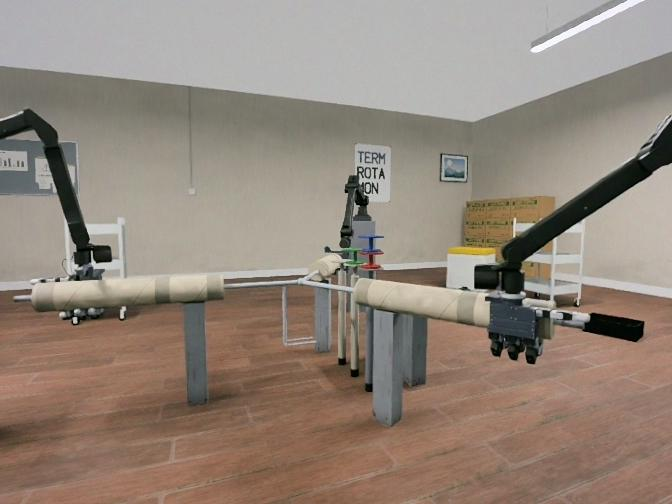

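>>> {"op": "move", "data": {"arm1": {"target": [1.0313, -0.0312, 0.592, 0, 0.0085, 0.99996, 0], "speed": 0.06}, "arm2": {"target": [-0.277, 0.743, 0.578, 0, 0.8640, -0.5035, 0], "speed": 0.06}, "arm3": {"target": [-0.3134, -0.8127, 0.580, 0, 0.8675, 0.4974, 0], "speed": 0.06}, "cameras": ["cam_high", "cam_low"]}}

Scene clock: 292.37 s.
Joint torques (N m): arm1=[-0.03 -23.36 2.28 -0.94 0.22 0.03] | arm2=[-0.97 -30.45 5.61 -1.13 0.58 -0.07] | arm3=[-0.73 -22.01 4.66 -1.07 -0.11 -0.01]
Heat: arm1: hottest joint2_rad 29 °C; arm2: hottest joint2_rad 35 °C; arm3: hottest joint3_rad 29 °C.
move: arm1 off_target; arm2 off_target; arm3 off_target
Joint velocities: within noise
arm1.joint_positions: joint1_rad=+0.252 joint2_rad=+2.305 joint3_rad=+1.103 joint4_rad=-0.381 joint5_rad=+0.005 joint6_rad=+1.848 hand_index_mcp=+0.226 hand_index_abd=+0.005 hand_index_pip=-0.244 hand_index_dip=+0.717 hand_middle_mcp=+0.243 hand_middle_abd=-0.010 hand_middle_pip=-0.133 hand_middle_dip=+0.281 hand_ring_mcp=+0.241 hand_ring_abd=-0.011 hand_ring_pip=-0.124 hand_ring_dip=+0.279 hand_thumb_cmc=+0.715 hand_thumb_axl=+0.677 hand_thumb_mcp=+0.223 hand_thumb_ipl=+0.168 hand_current_limit=+0.750 hand_speed=-0.700
arm1.joint_status: not commanded
arm1.hand_state: blocked,goal,blocked,overload,blocked,goal,blocked,blocked,blocked,goal,blocked,blocked,goal,goal,goal,goal
arm1.index_mcp_current_ma: 481
arm1.index_abd_current_ma: 8
arm1.index_pip_current_ma: 183
arm1.index_dip_current_ma: 0
arm1.middle_mcp_current_ma: 481
arm1.middle_abd_current_ma: -19
arm1.middle_pip_current_ma: 481
arm1.middle_dip_current_ma: 481
arm1.ring_mcp_current_ma: 481
arm1.ring_abd_current_ma: -20
arm1.ring_pip_current_ma: 481
arm1.ring_dip_current_ma: 481
arm1.thumb_cmc_current_ma: 1
arm1.thumb_axl_current_ma: -1
arm1.thumb_mcp_current_ma: -6
arm1.thumb_ipl_current_ma: 0
arm1.hand_goal_index_mcp: 0.100
arm1.hand_goal_index_abd: 0.000
arm1.hand_goal_index_pip: -0.300
arm1.hand_goal_index_dip: 0.100
arm1.hand_goal_middle_mcp: 0.100
arm1.hand_goal_middle_abd: 0.000
arm1.hand_goal_middle_pip: -0.300
arm1.hand_goal_middle_dip: 0.100
arm1.hand_goal_ring_mcp: 0.100
arm1.hand_goal_ring_abd: 0.000
arm1.hand_goal_ring_pip: -0.300
arm1.hand_goal_ring_dip: 0.100
arm1.hand_goal_thumb_cmc: 0.714
arm1.hand_goal_thumb_axl: 0.678
arm1.hand_goal_thumb_mcp: 0.226
arm1.hand_goal_thumb_ipl: 0.168
arm1.hand: x=+1.0388 y=-0.0334 z=+0.5673 quat_wxyz=(-0.009, -0.006, -1.000, -0.002) (m; scene frame)
arm1.hand_target: x=+1.0314 y=-0.0311 z=+0.5907 quat_wxyz=(+0.000, -0.009, -1.000, +0.000) (m; scene frame)
arm1.hand_status: off_target (0.026 m and 1.1 deg from the pose sent, 0.160 m and 0.4 deg at the start)
arm2.joint_positions: joint1_rad=+0.310 joint2_rad=+2.656 joint3_rad=+2.105 joint4_rad=-1.015 joint5_rad=-0.017 joint6_rad=+1.870 hand_index_mcp=+0.220 hand_index_abd=+0.003 hand_index_pip=-0.227 hand_index_dip=+0.172 hand_middle_mcp=+0.200 hand_middle_abd=+0.004 hand_middle_pip=-0.224 hand_middle_dip=+0.190 hand_ring_mcp=+0.187 hand_ring_abd=+0.002 hand_ring_pip=-0.228 hand_ring_dip=+0.199 hand_thumb_cmc=+0.715 hand_thumb_axl=+0.677 hand_thumb_mcp=+0.223 hand_thumb_ipl=+0.168 hand_current_limit=+0.750 hand_speed=-0.700
arm2.joint_status: not commanded
arm2.hand_state: blocked,goal,blocked,blocked,blocked,goal,blocked,blocked,blocked,goal,blocked,blocked,goal,goal,goal,goal
arm2.index_mcp_current_ma: 460
arm2.index_abd_current_ma: 3
arm2.index_pip_current_ma: 219
arm2.index_dip_current_ma: 214
arm2.middle_mcp_current_ma: 361
arm2.middle_abd_current_ma: 4
arm2.middle_pip_current_ma: 229
arm2.middle_dip_current_ma: 292
arm2.ring_mcp_current_ma: 299
arm2.ring_abd_current_ma: 2
arm2.ring_pip_current_ma: 216
arm2.ring_dip_current_ma: 332
arm2.thumb_cmc_current_ma: 1
arm2.thumb_axl_current_ma: -1
arm2.thumb_mcp_current_ma: -4
arm2.thumb_ipl_current_ma: 0
arm2.hand_goal_index_mcp: 0.100
arm2.hand_goal_index_abd: 0.000
arm2.hand_goal_index_pip: -0.300
arm2.hand_goal_index_dip: 0.100
arm2.hand_goal_middle_mcp: 0.100
arm2.hand_goal_middle_abd: 0.000
arm2.hand_goal_middle_pip: -0.300
arm2.hand_goal_middle_dip: 0.100
arm2.hand_goal_ring_mcp: 0.100
arm2.hand_goal_ring_abd: 0.000
arm2.hand_goal_ring_pip: -0.300
arm2.hand_goal_ring_dip: 0.100
arm2.hand_goal_thumb_cmc: 0.714
arm2.hand_goal_thumb_axl: 0.678
arm2.hand_goal_thumb_mcp: 0.226
arm2.hand_goal_thumb_ipl: 0.168
arm2.on_its_own: hand_index_dip moved -0.023 toward your old target +0.100
arm2.hand: x=-0.2758 y=+0.7474 z=+0.5535 quat_wxyz=(-0.003, +0.868, -0.497, -0.001) (m; scene frame)
arm2.hand_target: x=-0.2769 y=+0.7430 z=+0.5773 quat_wxyz=(+0.000, +0.864, -0.503, +0.000) (m; scene frame)
arm2.hand_status: off_target (0.025 m and 0.9 deg from the pose sent, 0.150 m and 0.5 deg at the start)
arm3.joint_positions: joint1_rad=-0.099 joint2_rad=+2.494 joint3_rad=+1.606 joint4_rad=-0.710 joint5_rad=+0.004 joint6_rad=+1.476 hand_index_mcp=+0.185 hand_index_abd=-0.003 hand_index_pip=-0.183 hand_index_dip=+0.203 hand_middle_mcp=+0.179 hand_middle_abd=-0.003 hand_middle_pip=-0.192 hand_middle_dip=+0.203 hand_ring_mcp=+0.177 hand_ring_abd=-0.002 hand_ring_pip=-0.206 hand_ring_dip=+0.208 hand_thumb_cmc=+0.714 hand_thumb_axl=+0.677 hand_thumb_mcp=+0.223 hand_thumb_ipl=+0.168 hand_current_limit=+0.750 hand_speed=-0.700
arm3.joint_status: not commanded
arm3.hand_state: blocked,goal,blocked,blocked,blocked,goal,blocked,blocked,blocked,goal,blocked,blocked,goal,goal,goal,goal
arm3.index_mcp_current_ma: 212
arm3.index_abd_current_ma: -1
arm3.index_pip_current_ma: 318
arm3.index_dip_current_ma: 264
arm3.middle_mcp_current_ma: 191
arm3.middle_abd_current_ma: -1
arm3.middle_pip_current_ma: 281
arm3.middle_dip_current_ma: 264
arm3.ring_mcp_current_ma: 181
arm3.ring_abd_current_ma: -1
arm3.ring_pip_current_ma: 225
arm3.ring_dip_current_ma: 284
arm3.thumb_cmc_current_ma: 0
arm3.thumb_axl_current_ma: 0
arm3.thumb_mcp_current_ma: -1
arm3.thumb_ipl_current_ma: 0
arm3.hand_goal_index_mcp: 0.100
arm3.hand_goal_index_abd: 0.000
arm3.hand_goal_index_pip: -0.300
arm3.hand_goal_index_dip: 0.100
arm3.hand_goal_middle_mcp: 0.100
arm3.hand_goal_middle_abd: 0.000
arm3.hand_goal_middle_pip: -0.300
arm3.hand_goal_middle_dip: 0.100
arm3.hand_goal_ring_mcp: 0.100
arm3.hand_goal_ring_abd: 0.000
arm3.hand_goal_ring_pip: -0.300
arm3.hand_goal_ring_dip: 0.100
arm3.hand_goal_thumb_cmc: 0.714
arm3.hand_goal_thumb_axl: 0.678
arm3.hand_goal_thumb_mcp: 0.226
arm3.hand_goal_thumb_ipl: 0.168
arm3.on_its_own: hand_index_dip moved -0.026 toward your old target +0.100; hand_middle_dip moved -0.031 toward your old target +0.100; hand_ring_dip moved -0.028 toward your old target +0.100
arm3.hand: x=-0.3165 y=-0.8197 z=+0.5555 quat_wxyz=(+0.009, +0.866, +0.501, -0.007) (m; scene frame)
arm3.hand_target: x=-0.3133 y=-0.8129 z=+0.5793 quat_wxyz=(+0.000, +0.868, +0.497, +0.000) (m; scene frame)
arm3.hand_status: off_target (0.026 m and 1.4 deg from the pose sent, 0.151 m and 2.0 deg at the start)
pictures: cam_high, cam_low

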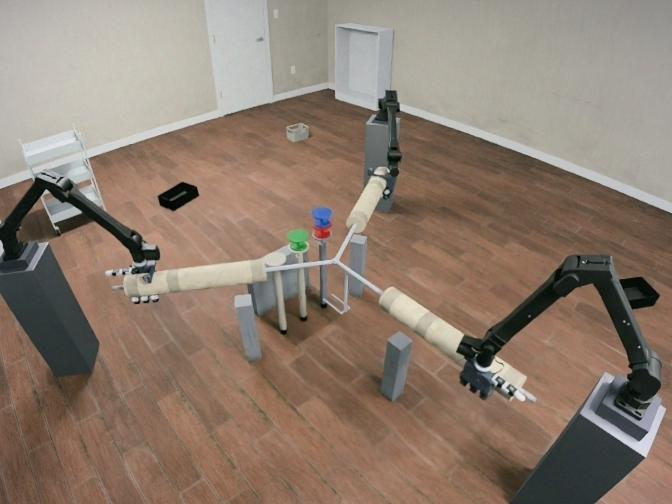

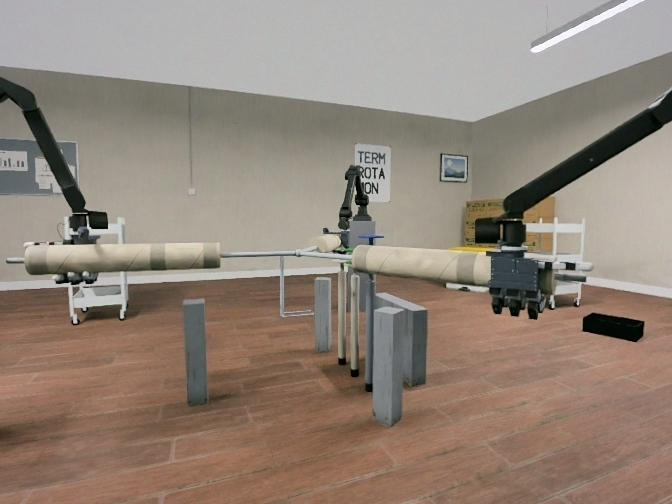

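>>> {"op": "move", "data": {"arm1": {"target": [0.881, 0.1266, 0.919, 0, 0.0085, 0.99996, 0], "speed": 0.12}, "arm2": {"target": [-0.424, 0.905, 0.905, 0, 0.8640, -0.5035, 0], "speed": 0.12}, "arm3": {"target": [-0.468, -0.656, 0.912, 0, 0.8675, 0.4974, 0], "speed": 0.12}, "cameras": ["cam_high", "cam_low"]}}

>>> {"op": "zoom_image", "data": {"camera": "cam_low", "region": [320, 210, 400, 290]}}

>>> {"op": "zoom_image", "data": {"camera": "cam_high", "region": [280, 180, 380, 280]}}

Scene clock: 344.73 s.
Joint torques (N m): arm1=[-0.97 -25.29 14.42 -1.2 0.24 0.05] | arm2=[-0.91 -19.14 6.94 -0.8 0.28 -0.03] | arm3=[0.97 -19.84 13.74 -1.89 0.4 0.25]
Heat: arm1: hottest joint2_rad 31 °C; arm2: hottest joint2_rad 37 °C; arm3: hottest joint2_rad 31 °C.
move: arm1 off_target; arm2 off_target; arm3 off_target
Joint velocities: within noise
arm1.joint_positions: joint1_rad=-0.060 joint2_rad=+2.003 joint3_rad=+1.643 joint4_rad=-1.284 joint5_rad=+0.005 joint6_rad=+1.528 hand_index_mcp=+0.179 hand_index_abd=-0.008 hand_index_pip=-0.262 hand_index_dip=+0.726 hand_middle_mcp=+0.188 hand_middle_abd=-0.018 hand_middle_pip=-0.133 hand_middle_dip=+0.192 hand_ring_mcp=+0.179 hand_ring_abd=-0.016 hand_ring_pip=-0.158 hand_ring_dip=+0.192 hand_thumb_cmc=+0.715 hand_thumb_axl=+0.677 hand_thumb_mcp=+0.223 hand_thumb_ipl=+0.168 hand_current_limit=+0.750 hand_speed=-0.700
arm1.joint_status: not commanded
arm1.hand_state: blocked,goal,blocked,overload,blocked,goal,blocked,blocked,blocked,goal,blocked,blocked,goal,goal,goal,goal
arm1.index_mcp_current_ma: 303
arm1.index_abd_current_ma: -15
arm1.index_pip_current_ma: 115
arm1.index_dip_current_ma: 0
arm1.middle_mcp_current_ma: 347
arm1.middle_abd_current_ma: -38
arm1.middle_pip_current_ma: 481
arm1.middle_dip_current_ma: 339
arm1.ring_mcp_current_ma: 303
arm1.ring_abd_current_ma: -32
arm1.ring_pip_current_ma: 481
arm1.ring_dip_current_ma: 340
arm1.thumb_cmc_current_ma: 1
arm1.thumb_axl_current_ma: -1
arm1.thumb_mcp_current_ma: -6
arm1.thumb_ipl_current_ma: 0
arm1.hand_goal_index_mcp: 0.100
arm1.hand_goal_index_abd: 0.000
arm1.hand_goal_index_pip: -0.300
arm1.hand_goal_index_dip: 0.100
arm1.hand_goal_middle_mcp: 0.100
arm1.hand_goal_middle_abd: 0.000
arm1.hand_goal_middle_pip: -0.300
arm1.hand_goal_middle_dip: 0.100
arm1.hand_goal_ring_mcp: 0.100
arm1.hand_goal_ring_abd: 0.000
arm1.hand_goal_ring_pip: -0.300
arm1.hand_goal_ring_dip: 0.100
arm1.hand_goal_thumb_cmc: 0.714
arm1.hand_goal_thumb_axl: 0.678
arm1.hand_goal_thumb_mcp: 0.226
arm1.hand_goal_thumb_ipl: 0.168
arm1.on_its_own: hand_index_mcp moved -0.047 toward your old target +0.100; hand_middle_mcp moved -0.054 toward your old target +0.100; hand_middle_dip moved -0.089 toward your old target +0.100; hand_ring_mcp moved -0.062 toward your old target +0.100; hand_ring_pip moved -0.034 toward your old target -0.300; hand_ring_dip moved -0.087 toward your old target +0.100
arm1.hand: x=+0.8998 y=+0.1161 z=+0.8690 quat_wxyz=(-0.040, -0.002, -0.999, +0.002) (m; scene frame)
arm1.hand_target: x=+0.8838 y=+0.1263 z=+0.9185 quat_wxyz=(+0.000, -0.008, -1.000, -0.001) (m; scene frame)
arm1.hand_status: off_target (0.054 m and 4.7 deg from the pose sent, 0.418 m and 1.1 deg at the start)
arm2.joint_positions: joint1_rad=+0.340 joint2_rad=+1.702 joint3_rad=+1.391 joint4_rad=-1.266 joint5_rad=-0.010 joint6_rad=+1.896 hand_index_mcp=+0.219 hand_index_abd=+0.002 hand_index_pip=-0.227 hand_index_dip=+0.163 hand_middle_mcp=+0.198 hand_middle_abd=+0.003 hand_middle_pip=-0.224 hand_middle_dip=+0.185 hand_ring_mcp=+0.186 hand_ring_abd=+0.001 hand_ring_pip=-0.226 hand_ring_dip=+0.197 hand_thumb_cmc=+0.715 hand_thumb_axl=+0.677 hand_thumb_mcp=+0.223 hand_thumb_ipl=+0.168 hand_current_limit=+0.750 hand_speed=-0.700
arm2.joint_status: not commanded
arm2.hand_state: blocked,goal,blocked,blocked,blocked,goal,blocked,blocked,blocked,goal,blocked,blocked,goal,goal,goal,goal
arm2.index_mcp_current_ma: 456
arm2.index_abd_current_ma: 2
arm2.index_pip_current_ma: 219
arm2.index_dip_current_ma: 181
arm2.middle_mcp_current_ma: 350
arm2.middle_abd_current_ma: 2
arm2.middle_pip_current_ma: 230
arm2.middle_dip_current_ma: 269
arm2.ring_mcp_current_ma: 292
arm2.ring_abd_current_ma: 1
arm2.ring_pip_current_ma: 221
arm2.ring_dip_current_ma: 323
arm2.thumb_cmc_current_ma: 1
arm2.thumb_axl_current_ma: -1
arm2.thumb_mcp_current_ma: -4
arm2.thumb_ipl_current_ma: 0
arm2.hand_goal_index_mcp: 0.100
arm2.hand_goal_index_abd: 0.000
arm2.hand_goal_index_pip: -0.300
arm2.hand_goal_index_dip: 0.100
arm2.hand_goal_middle_mcp: 0.100
arm2.hand_goal_middle_abd: 0.000
arm2.hand_goal_middle_pip: -0.300
arm2.hand_goal_middle_dip: 0.100
arm2.hand_goal_ring_mcp: 0.100
arm2.hand_goal_ring_abd: 0.000
arm2.hand_goal_ring_pip: -0.300
arm2.hand_goal_ring_dip: 0.100
arm2.hand_goal_thumb_cmc: 0.714
arm2.hand_goal_thumb_axl: 0.678
arm2.hand_goal_thumb_mcp: 0.226
arm2.hand_goal_thumb_ipl: 0.168
arm2.hand: x=-0.4198 y=+0.9035 z=+0.8890 quat_wxyz=(+0.000, +0.869, -0.495, -0.008) (m; scene frame)
arm2.hand_target: x=-0.4241 y=+0.9051 z=+0.9045 quat_wxyz=(+0.000, +0.864, -0.504, +0.000) (m; scene frame)
arm2.hand_status: off_target (0.017 m and 1.4 deg from the pose sent, 0.413 m and 0.9 deg at the start)
arm3.joint_positions: joint1_rad=+0.197 joint2_rad=+2.211 joint3_rad=+2.064 joint4_rad=-1.463 joint5_rad=-0.013 joint6_rad=+1.770 hand_index_mcp=+0.190 hand_index_abd=-0.010 hand_index_pip=-0.183 hand_index_dip=+0.193 hand_middle_mcp=+0.181 hand_middle_abd=-0.010 hand_middle_pip=-0.192 hand_middle_dip=+0.190 hand_ring_mcp=+0.175 hand_ring_abd=-0.007 hand_ring_pip=-0.206 hand_ring_dip=+0.190 hand_thumb_cmc=+0.714 hand_thumb_axl=+0.677 hand_thumb_mcp=+0.223 hand_thumb_ipl=+0.168 hand_current_limit=+0.750 hand_speed=-0.700
arm3.joint_status: not commanded
arm3.hand_state: blocked,goal,blocked,blocked,blocked,goal,blocked,blocked,blocked,goal,blocked,blocked,goal,goal,goal,goal
arm3.index_mcp_current_ma: 234
arm3.index_abd_current_ma: -6
arm3.index_pip_current_ma: 318
arm3.index_dip_current_ma: 225
arm3.middle_mcp_current_ma: 197
arm3.middle_abd_current_ma: -5
arm3.middle_pip_current_ma: 281
arm3.middle_dip_current_ma: 212
arm3.ring_mcp_current_ma: 175
arm3.ring_abd_current_ma: -3
arm3.ring_pip_current_ma: 225
arm3.ring_dip_current_ma: 214
arm3.thumb_cmc_current_ma: 0
arm3.thumb_axl_current_ma: 0
arm3.thumb_mcp_current_ma: -1
arm3.thumb_ipl_current_ma: 0
arm3.hand_goal_index_mcp: 0.100
arm3.hand_goal_index_abd: 0.000
arm3.hand_goal_index_pip: -0.300
arm3.hand_goal_index_dip: 0.100
arm3.hand_goal_middle_mcp: 0.100
arm3.hand_goal_middle_abd: 0.000
arm3.hand_goal_middle_pip: -0.300
arm3.hand_goal_middle_dip: 0.100
arm3.hand_goal_ring_mcp: 0.100
arm3.hand_goal_ring_abd: 0.000
arm3.hand_goal_ring_pip: -0.300
arm3.hand_goal_ring_dip: 0.100
arm3.hand_goal_thumb_cmc: 0.714
arm3.hand_goal_thumb_axl: 0.678
arm3.hand_goal_thumb_mcp: 0.226
arm3.hand_goal_thumb_ipl: 0.168
arm3.hand: x=-0.4571 y=-0.6713 z=+0.8837 quat_wxyz=(+0.010, +0.865, +0.501, -0.014) (m; scene frame)
arm3.hand_target: x=-0.4683 y=-0.6574 z=+0.9117 quat_wxyz=(-0.001, +0.867, +0.498, +0.001) (m; scene frame)
arm3.hand_status: off_target (0.034 m and 2.0 deg from the pose sent, 0.421 m and 1.3 deg at the start)
pictures: cam_high, cam_low

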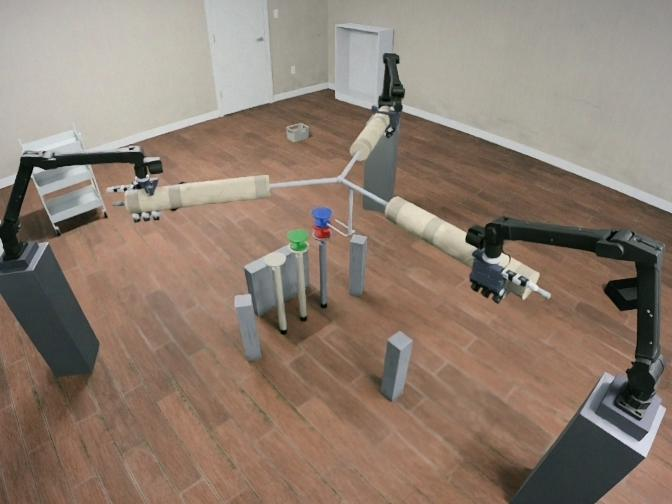

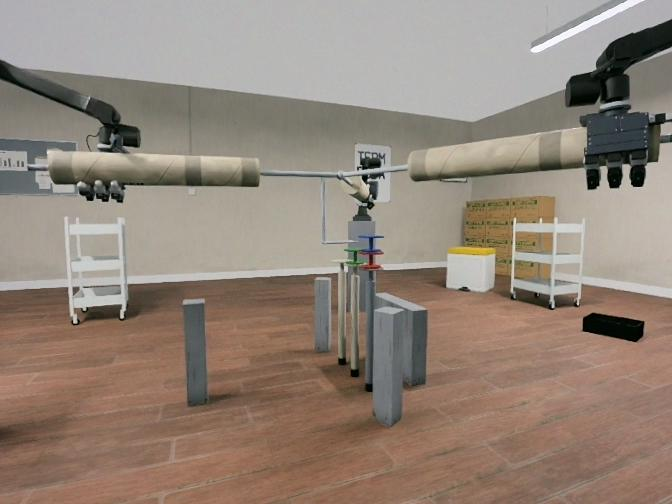

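Scaled by 6.300 from the camera's 672x504 image, which has a finer 960x720 frame.

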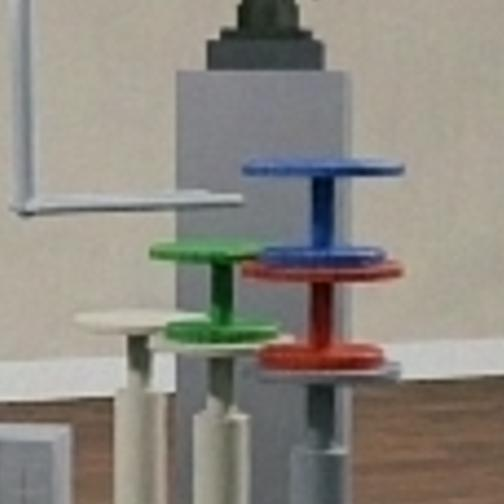

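Scaled by 5.040 from the camera's 672x504 image, which has a finer 960x720 frame.

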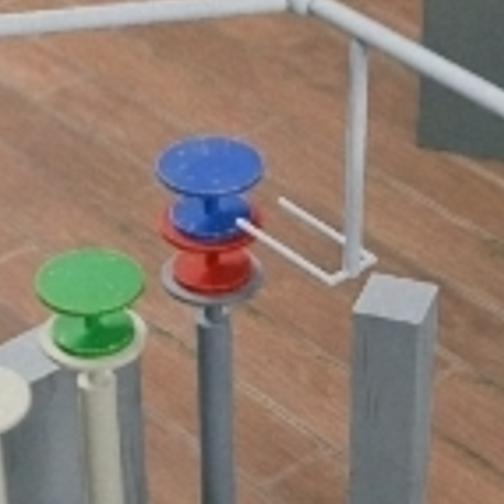

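>>> {"op": "move", "data": {"arm1": {"target": [0.884, 0.1266, 0.925, 0, 0.0085, 0.99996, 0], "speed": 0.08}, "arm2": {"target": [-0.424, 0.905, 0.874, 0, 0.8640, -0.5035, 0], "speed": 0.08}, "arm3": {"target": [-0.468, -0.656, 0.886, 0, 0.8675, 0.4974, 0], "speed": 0.08}, "cameras": ["cam_high", "cam_low"]}}

>>> {"op": "zoom_image", "data": {"camera": "cam_low", "region": [320, 210, 400, 290]}}

>>> {"op": "zoom_image", "data": {"camera": "cam_high", "region": [280, 180, 380, 280]}}

Scene clock: 398.00 s.
Joint torques (N m): arm1=[0.03 -26.11 14.11 -1.42 0.19 0.17] | arm2=[-0.97 -16.73 6.46 -0.16 0.53 -0.04] | arm3=[0.91 -20.72 9.87 -0.36 0.02 0.25]
Heat: arm1: hottest joint3_rad 34 °C; arm2: hottest joint2_rad 34 °C; arm3: hottest joint3_rad 34 °C.
move: arm1 off_target; arm2 done; arm3 off_target
Joint velocities: within noise
arm1.joint_positions: joint1_rad=-0.071 joint2_rad=+2.003 joint3_rad=+1.643 joint4_rad=-1.288 joint5_rad=+0.005 joint6_rad=+1.515 hand_index_mcp=+0.173 hand_index_abd=-0.008 hand_index_pip=-0.267 hand_index_dip=+0.726 hand_middle_mcp=+0.187 hand_middle_abd=-0.018 hand_middle_pip=-0.135 hand_middle_dip=+0.189 hand_ring_mcp=+0.179 hand_ring_abd=-0.016 hand_ring_pip=-0.158 hand_ring_dip=+0.189 hand_thumb_cmc=+0.715 hand_thumb_axl=+0.677 hand_thumb_mcp=+0.223 hand_thumb_ipl=+0.168 hand_current_limit=+0.750 hand_speed=-0.700
arm1.joint_status: not commanded
arm1.hand_state: blocked,goal,blocked,overload,blocked,goal,blocked,blocked,blocked,goal,blocked,blocked,goal,goal,goal,goal
arm1.index_mcp_current_ma: 273
arm1.index_abd_current_ma: -15
arm1.index_pip_current_ma: 94
arm1.index_dip_current_ma: 0
arm1.middle_mcp_current_ma: 340
arm1.middle_abd_current_ma: -38
arm1.middle_pip_current_ma: 481
arm1.middle_dip_current_ma: 326
arm1.ring_mcp_current_ma: 303
arm1.ring_abd_current_ma: -32
arm1.ring_pip_current_ma: 481
arm1.ring_dip_current_ma: 329
arm1.thumb_cmc_current_ma: 1
arm1.thumb_axl_current_ma: -1
arm1.thumb_mcp_current_ma: -6
arm1.thumb_ipl_current_ma: 0
arm1.hand_goal_index_mcp: 0.100
arm1.hand_goal_index_abd: 0.000
arm1.hand_goal_index_pip: -0.300
arm1.hand_goal_index_dip: 0.100
arm1.hand_goal_middle_mcp: 0.100
arm1.hand_goal_middle_abd: 0.000
arm1.hand_goal_middle_pip: -0.300
arm1.hand_goal_middle_dip: 0.100
arm1.hand_goal_ring_mcp: 0.100
arm1.hand_goal_ring_abd: 0.000
arm1.hand_goal_ring_pip: -0.300
arm1.hand_goal_ring_dip: 0.100
arm1.hand_goal_thumb_cmc: 0.714
arm1.hand_goal_thumb_axl: 0.678
arm1.hand_goal_thumb_mcp: 0.226
arm1.hand_goal_thumb_ipl: 0.168
arm1.hand: x=+0.9008 y=+0.1221 z=+0.8691 quat_wxyz=(-0.042, +0.000, -0.999, +0.002) (m; scene frame)
arm1.hand_target: x=+0.8867 y=+0.1265 z=+0.9238 quat_wxyz=(+0.000, -0.008, -1.000, +0.000) (m; scene frame)
arm1.hand_status: off_target (0.059 m and 4.9 deg from the pose sent, 0.059 m and 4.7 deg at the start)
arm2.joint_positions: joint1_rad=+0.344 joint2_rad=+1.702 joint3_rad=+1.345 joint4_rad=-1.207 joint5_rad=-0.016 joint6_rad=+1.897 hand_index_mcp=+0.218 hand_index_abd=+0.002 hand_index_pip=-0.227 hand_index_dip=+0.163 hand_middle_mcp=+0.197 hand_middle_abd=+0.003 hand_middle_pip=-0.224 hand_middle_dip=+0.185 hand_ring_mcp=+0.185 hand_ring_abd=+0.001 hand_ring_pip=-0.225 hand_ring_dip=+0.197 hand_thumb_cmc=+0.715 hand_thumb_axl=+0.677 hand_thumb_mcp=+0.223 hand_thumb_ipl=+0.168 hand_current_limit=+0.750 hand_speed=-0.700
arm2.joint_status: not commanded
arm2.hand_state: blocked,goal,blocked,blocked,blocked,goal,blocked,blocked,blocked,goal,blocked,blocked,goal,goal,goal,goal
arm2.index_mcp_current_ma: 449
arm2.index_abd_current_ma: 2
arm2.index_pip_current_ma: 219
arm2.index_dip_current_ma: 181
arm2.middle_mcp_current_ma: 345
arm2.middle_abd_current_ma: 2
arm2.middle_pip_current_ma: 230
arm2.middle_dip_current_ma: 269
arm2.ring_mcp_current_ma: 288
arm2.ring_abd_current_ma: 1
arm2.ring_pip_current_ma: 225
arm2.ring_dip_current_ma: 323
arm2.thumb_cmc_current_ma: 1
arm2.thumb_axl_current_ma: -1
arm2.thumb_mcp_current_ma: -4
arm2.thumb_ipl_current_ma: 0
arm2.hand_goal_index_mcp: 0.100
arm2.hand_goal_index_abd: 0.000
arm2.hand_goal_index_pip: -0.300
arm2.hand_goal_index_dip: 0.100
arm2.hand_goal_middle_mcp: 0.100
arm2.hand_goal_middle_abd: 0.000
arm2.hand_goal_middle_pip: -0.300
arm2.hand_goal_middle_dip: 0.100
arm2.hand_goal_ring_mcp: 0.100
arm2.hand_goal_ring_abd: 0.000
arm2.hand_goal_ring_pip: -0.300
arm2.hand_goal_ring_dip: 0.100
arm2.hand_goal_thumb_cmc: 0.714
arm2.hand_goal_thumb_axl: 0.678
arm2.hand_goal_thumb_mcp: 0.226
arm2.hand_goal_thumb_ipl: 0.168
arm2.hand: x=-0.4199 y=+0.9069 z=+0.8714 quat_wxyz=(-0.002, +0.869, -0.494, -0.001) (m; scene frame)
arm2.hand_target: x=-0.4240 y=+0.9051 z=+0.8739 quat_wxyz=(+0.000, +0.864, -0.503, +0.000) (m; scene frame)
arm2.hand_status: done (0.005 m and 1.3 deg from the pose sent, 0.016 m and 1.4 deg at the start)
arm3.joint_positions: joint1_rad=+0.198 joint2_rad=+2.231 joint3_rad=+2.064 joint4_rad=-1.442 joint5_rad=-0.004 joint6_rad=+1.770 hand_index_mcp=+0.190 hand_index_abd=-0.010 hand_index_pip=-0.183 hand_index_dip=+0.193 hand_middle_mcp=+0.181 hand_middle_abd=-0.009 hand_middle_pip=-0.192 hand_middle_dip=+0.190 hand_ring_mcp=+0.175 hand_ring_abd=-0.006 hand_ring_pip=-0.206 hand_ring_dip=+0.190 hand_thumb_cmc=+0.714 hand_thumb_axl=+0.677 hand_thumb_mcp=+0.223 hand_thumb_ipl=+0.168 hand_current_limit=+0.750 hand_speed=-0.700
arm3.joint_status: not commanded
arm3.hand_state: blocked,goal,blocked,blocked,blocked,goal,blocked,blocked,blocked,goal,blocked,blocked,goal,goal,goal,goal
arm3.index_mcp_current_ma: 234
arm3.index_abd_current_ma: -6
arm3.index_pip_current_ma: 318
arm3.index_dip_current_ma: 225
arm3.middle_mcp_current_ma: 197
arm3.middle_abd_current_ma: -5
arm3.middle_pip_current_ma: 281
arm3.middle_dip_current_ma: 212
arm3.ring_mcp_current_ma: 175
arm3.ring_abd_current_ma: -2
arm3.ring_pip_current_ma: 225
arm3.ring_dip_current_ma: 214
arm3.thumb_cmc_current_ma: 0
arm3.thumb_axl_current_ma: 0
arm3.thumb_mcp_current_ma: -1
arm3.thumb_ipl_current_ma: 0
arm3.hand_goal_index_mcp: 0.100
arm3.hand_goal_index_abd: 0.000
arm3.hand_goal_index_pip: -0.300
arm3.hand_goal_index_dip: 0.100
arm3.hand_goal_middle_mcp: 0.100
arm3.hand_goal_middle_abd: 0.000
arm3.hand_goal_middle_pip: -0.300
arm3.hand_goal_middle_dip: 0.100
arm3.hand_goal_ring_mcp: 0.100
arm3.hand_goal_ring_abd: 0.000
arm3.hand_goal_ring_pip: -0.300
arm3.hand_goal_ring_dip: 0.100
arm3.hand_goal_thumb_cmc: 0.714
arm3.hand_goal_thumb_axl: 0.678
arm3.hand_goal_thumb_mcp: 0.226
arm3.hand_goal_thumb_ipl: 0.168
arm3.hand: x=-0.4548 y=-0.6672 z=+0.8717 quat_wxyz=(+0.013, +0.865, +0.502, -0.010) (m; scene frame)
arm3.hand_target: x=-0.4680 y=-0.6564 z=+0.8859 quat_wxyz=(+0.000, +0.867, +0.498, +0.000) (m; scene frame)
arm3.hand_status: off_target (0.022 m and 2.0 deg from the pose sent, 0.019 m and 2.0 deg at the start)
pictures: cam_high, cam_low

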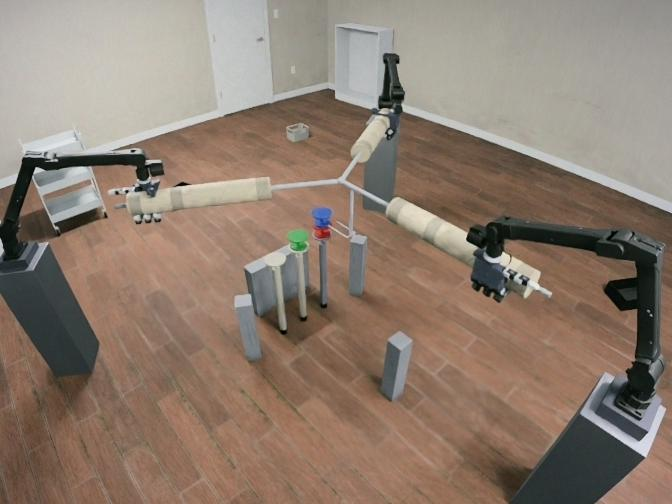

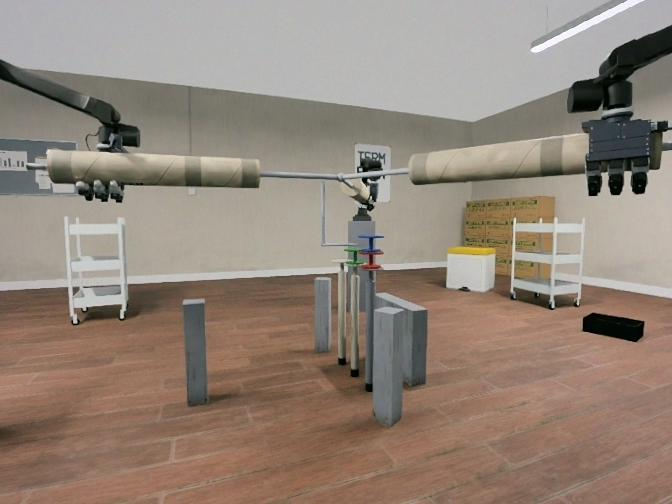

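Scaled by 6.300 from the camera's 672x504 image, which has a finer 960x720 frame.

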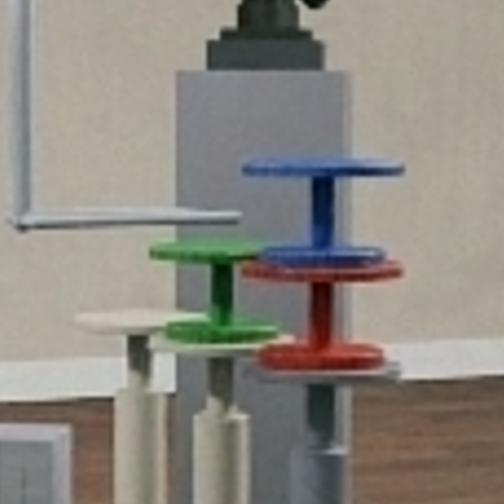

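Scaled by 5.040 from the camera's 672x504 image, which has a finer 960x720 frame.

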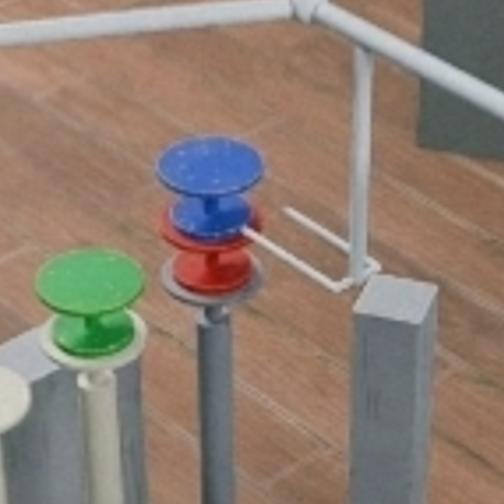

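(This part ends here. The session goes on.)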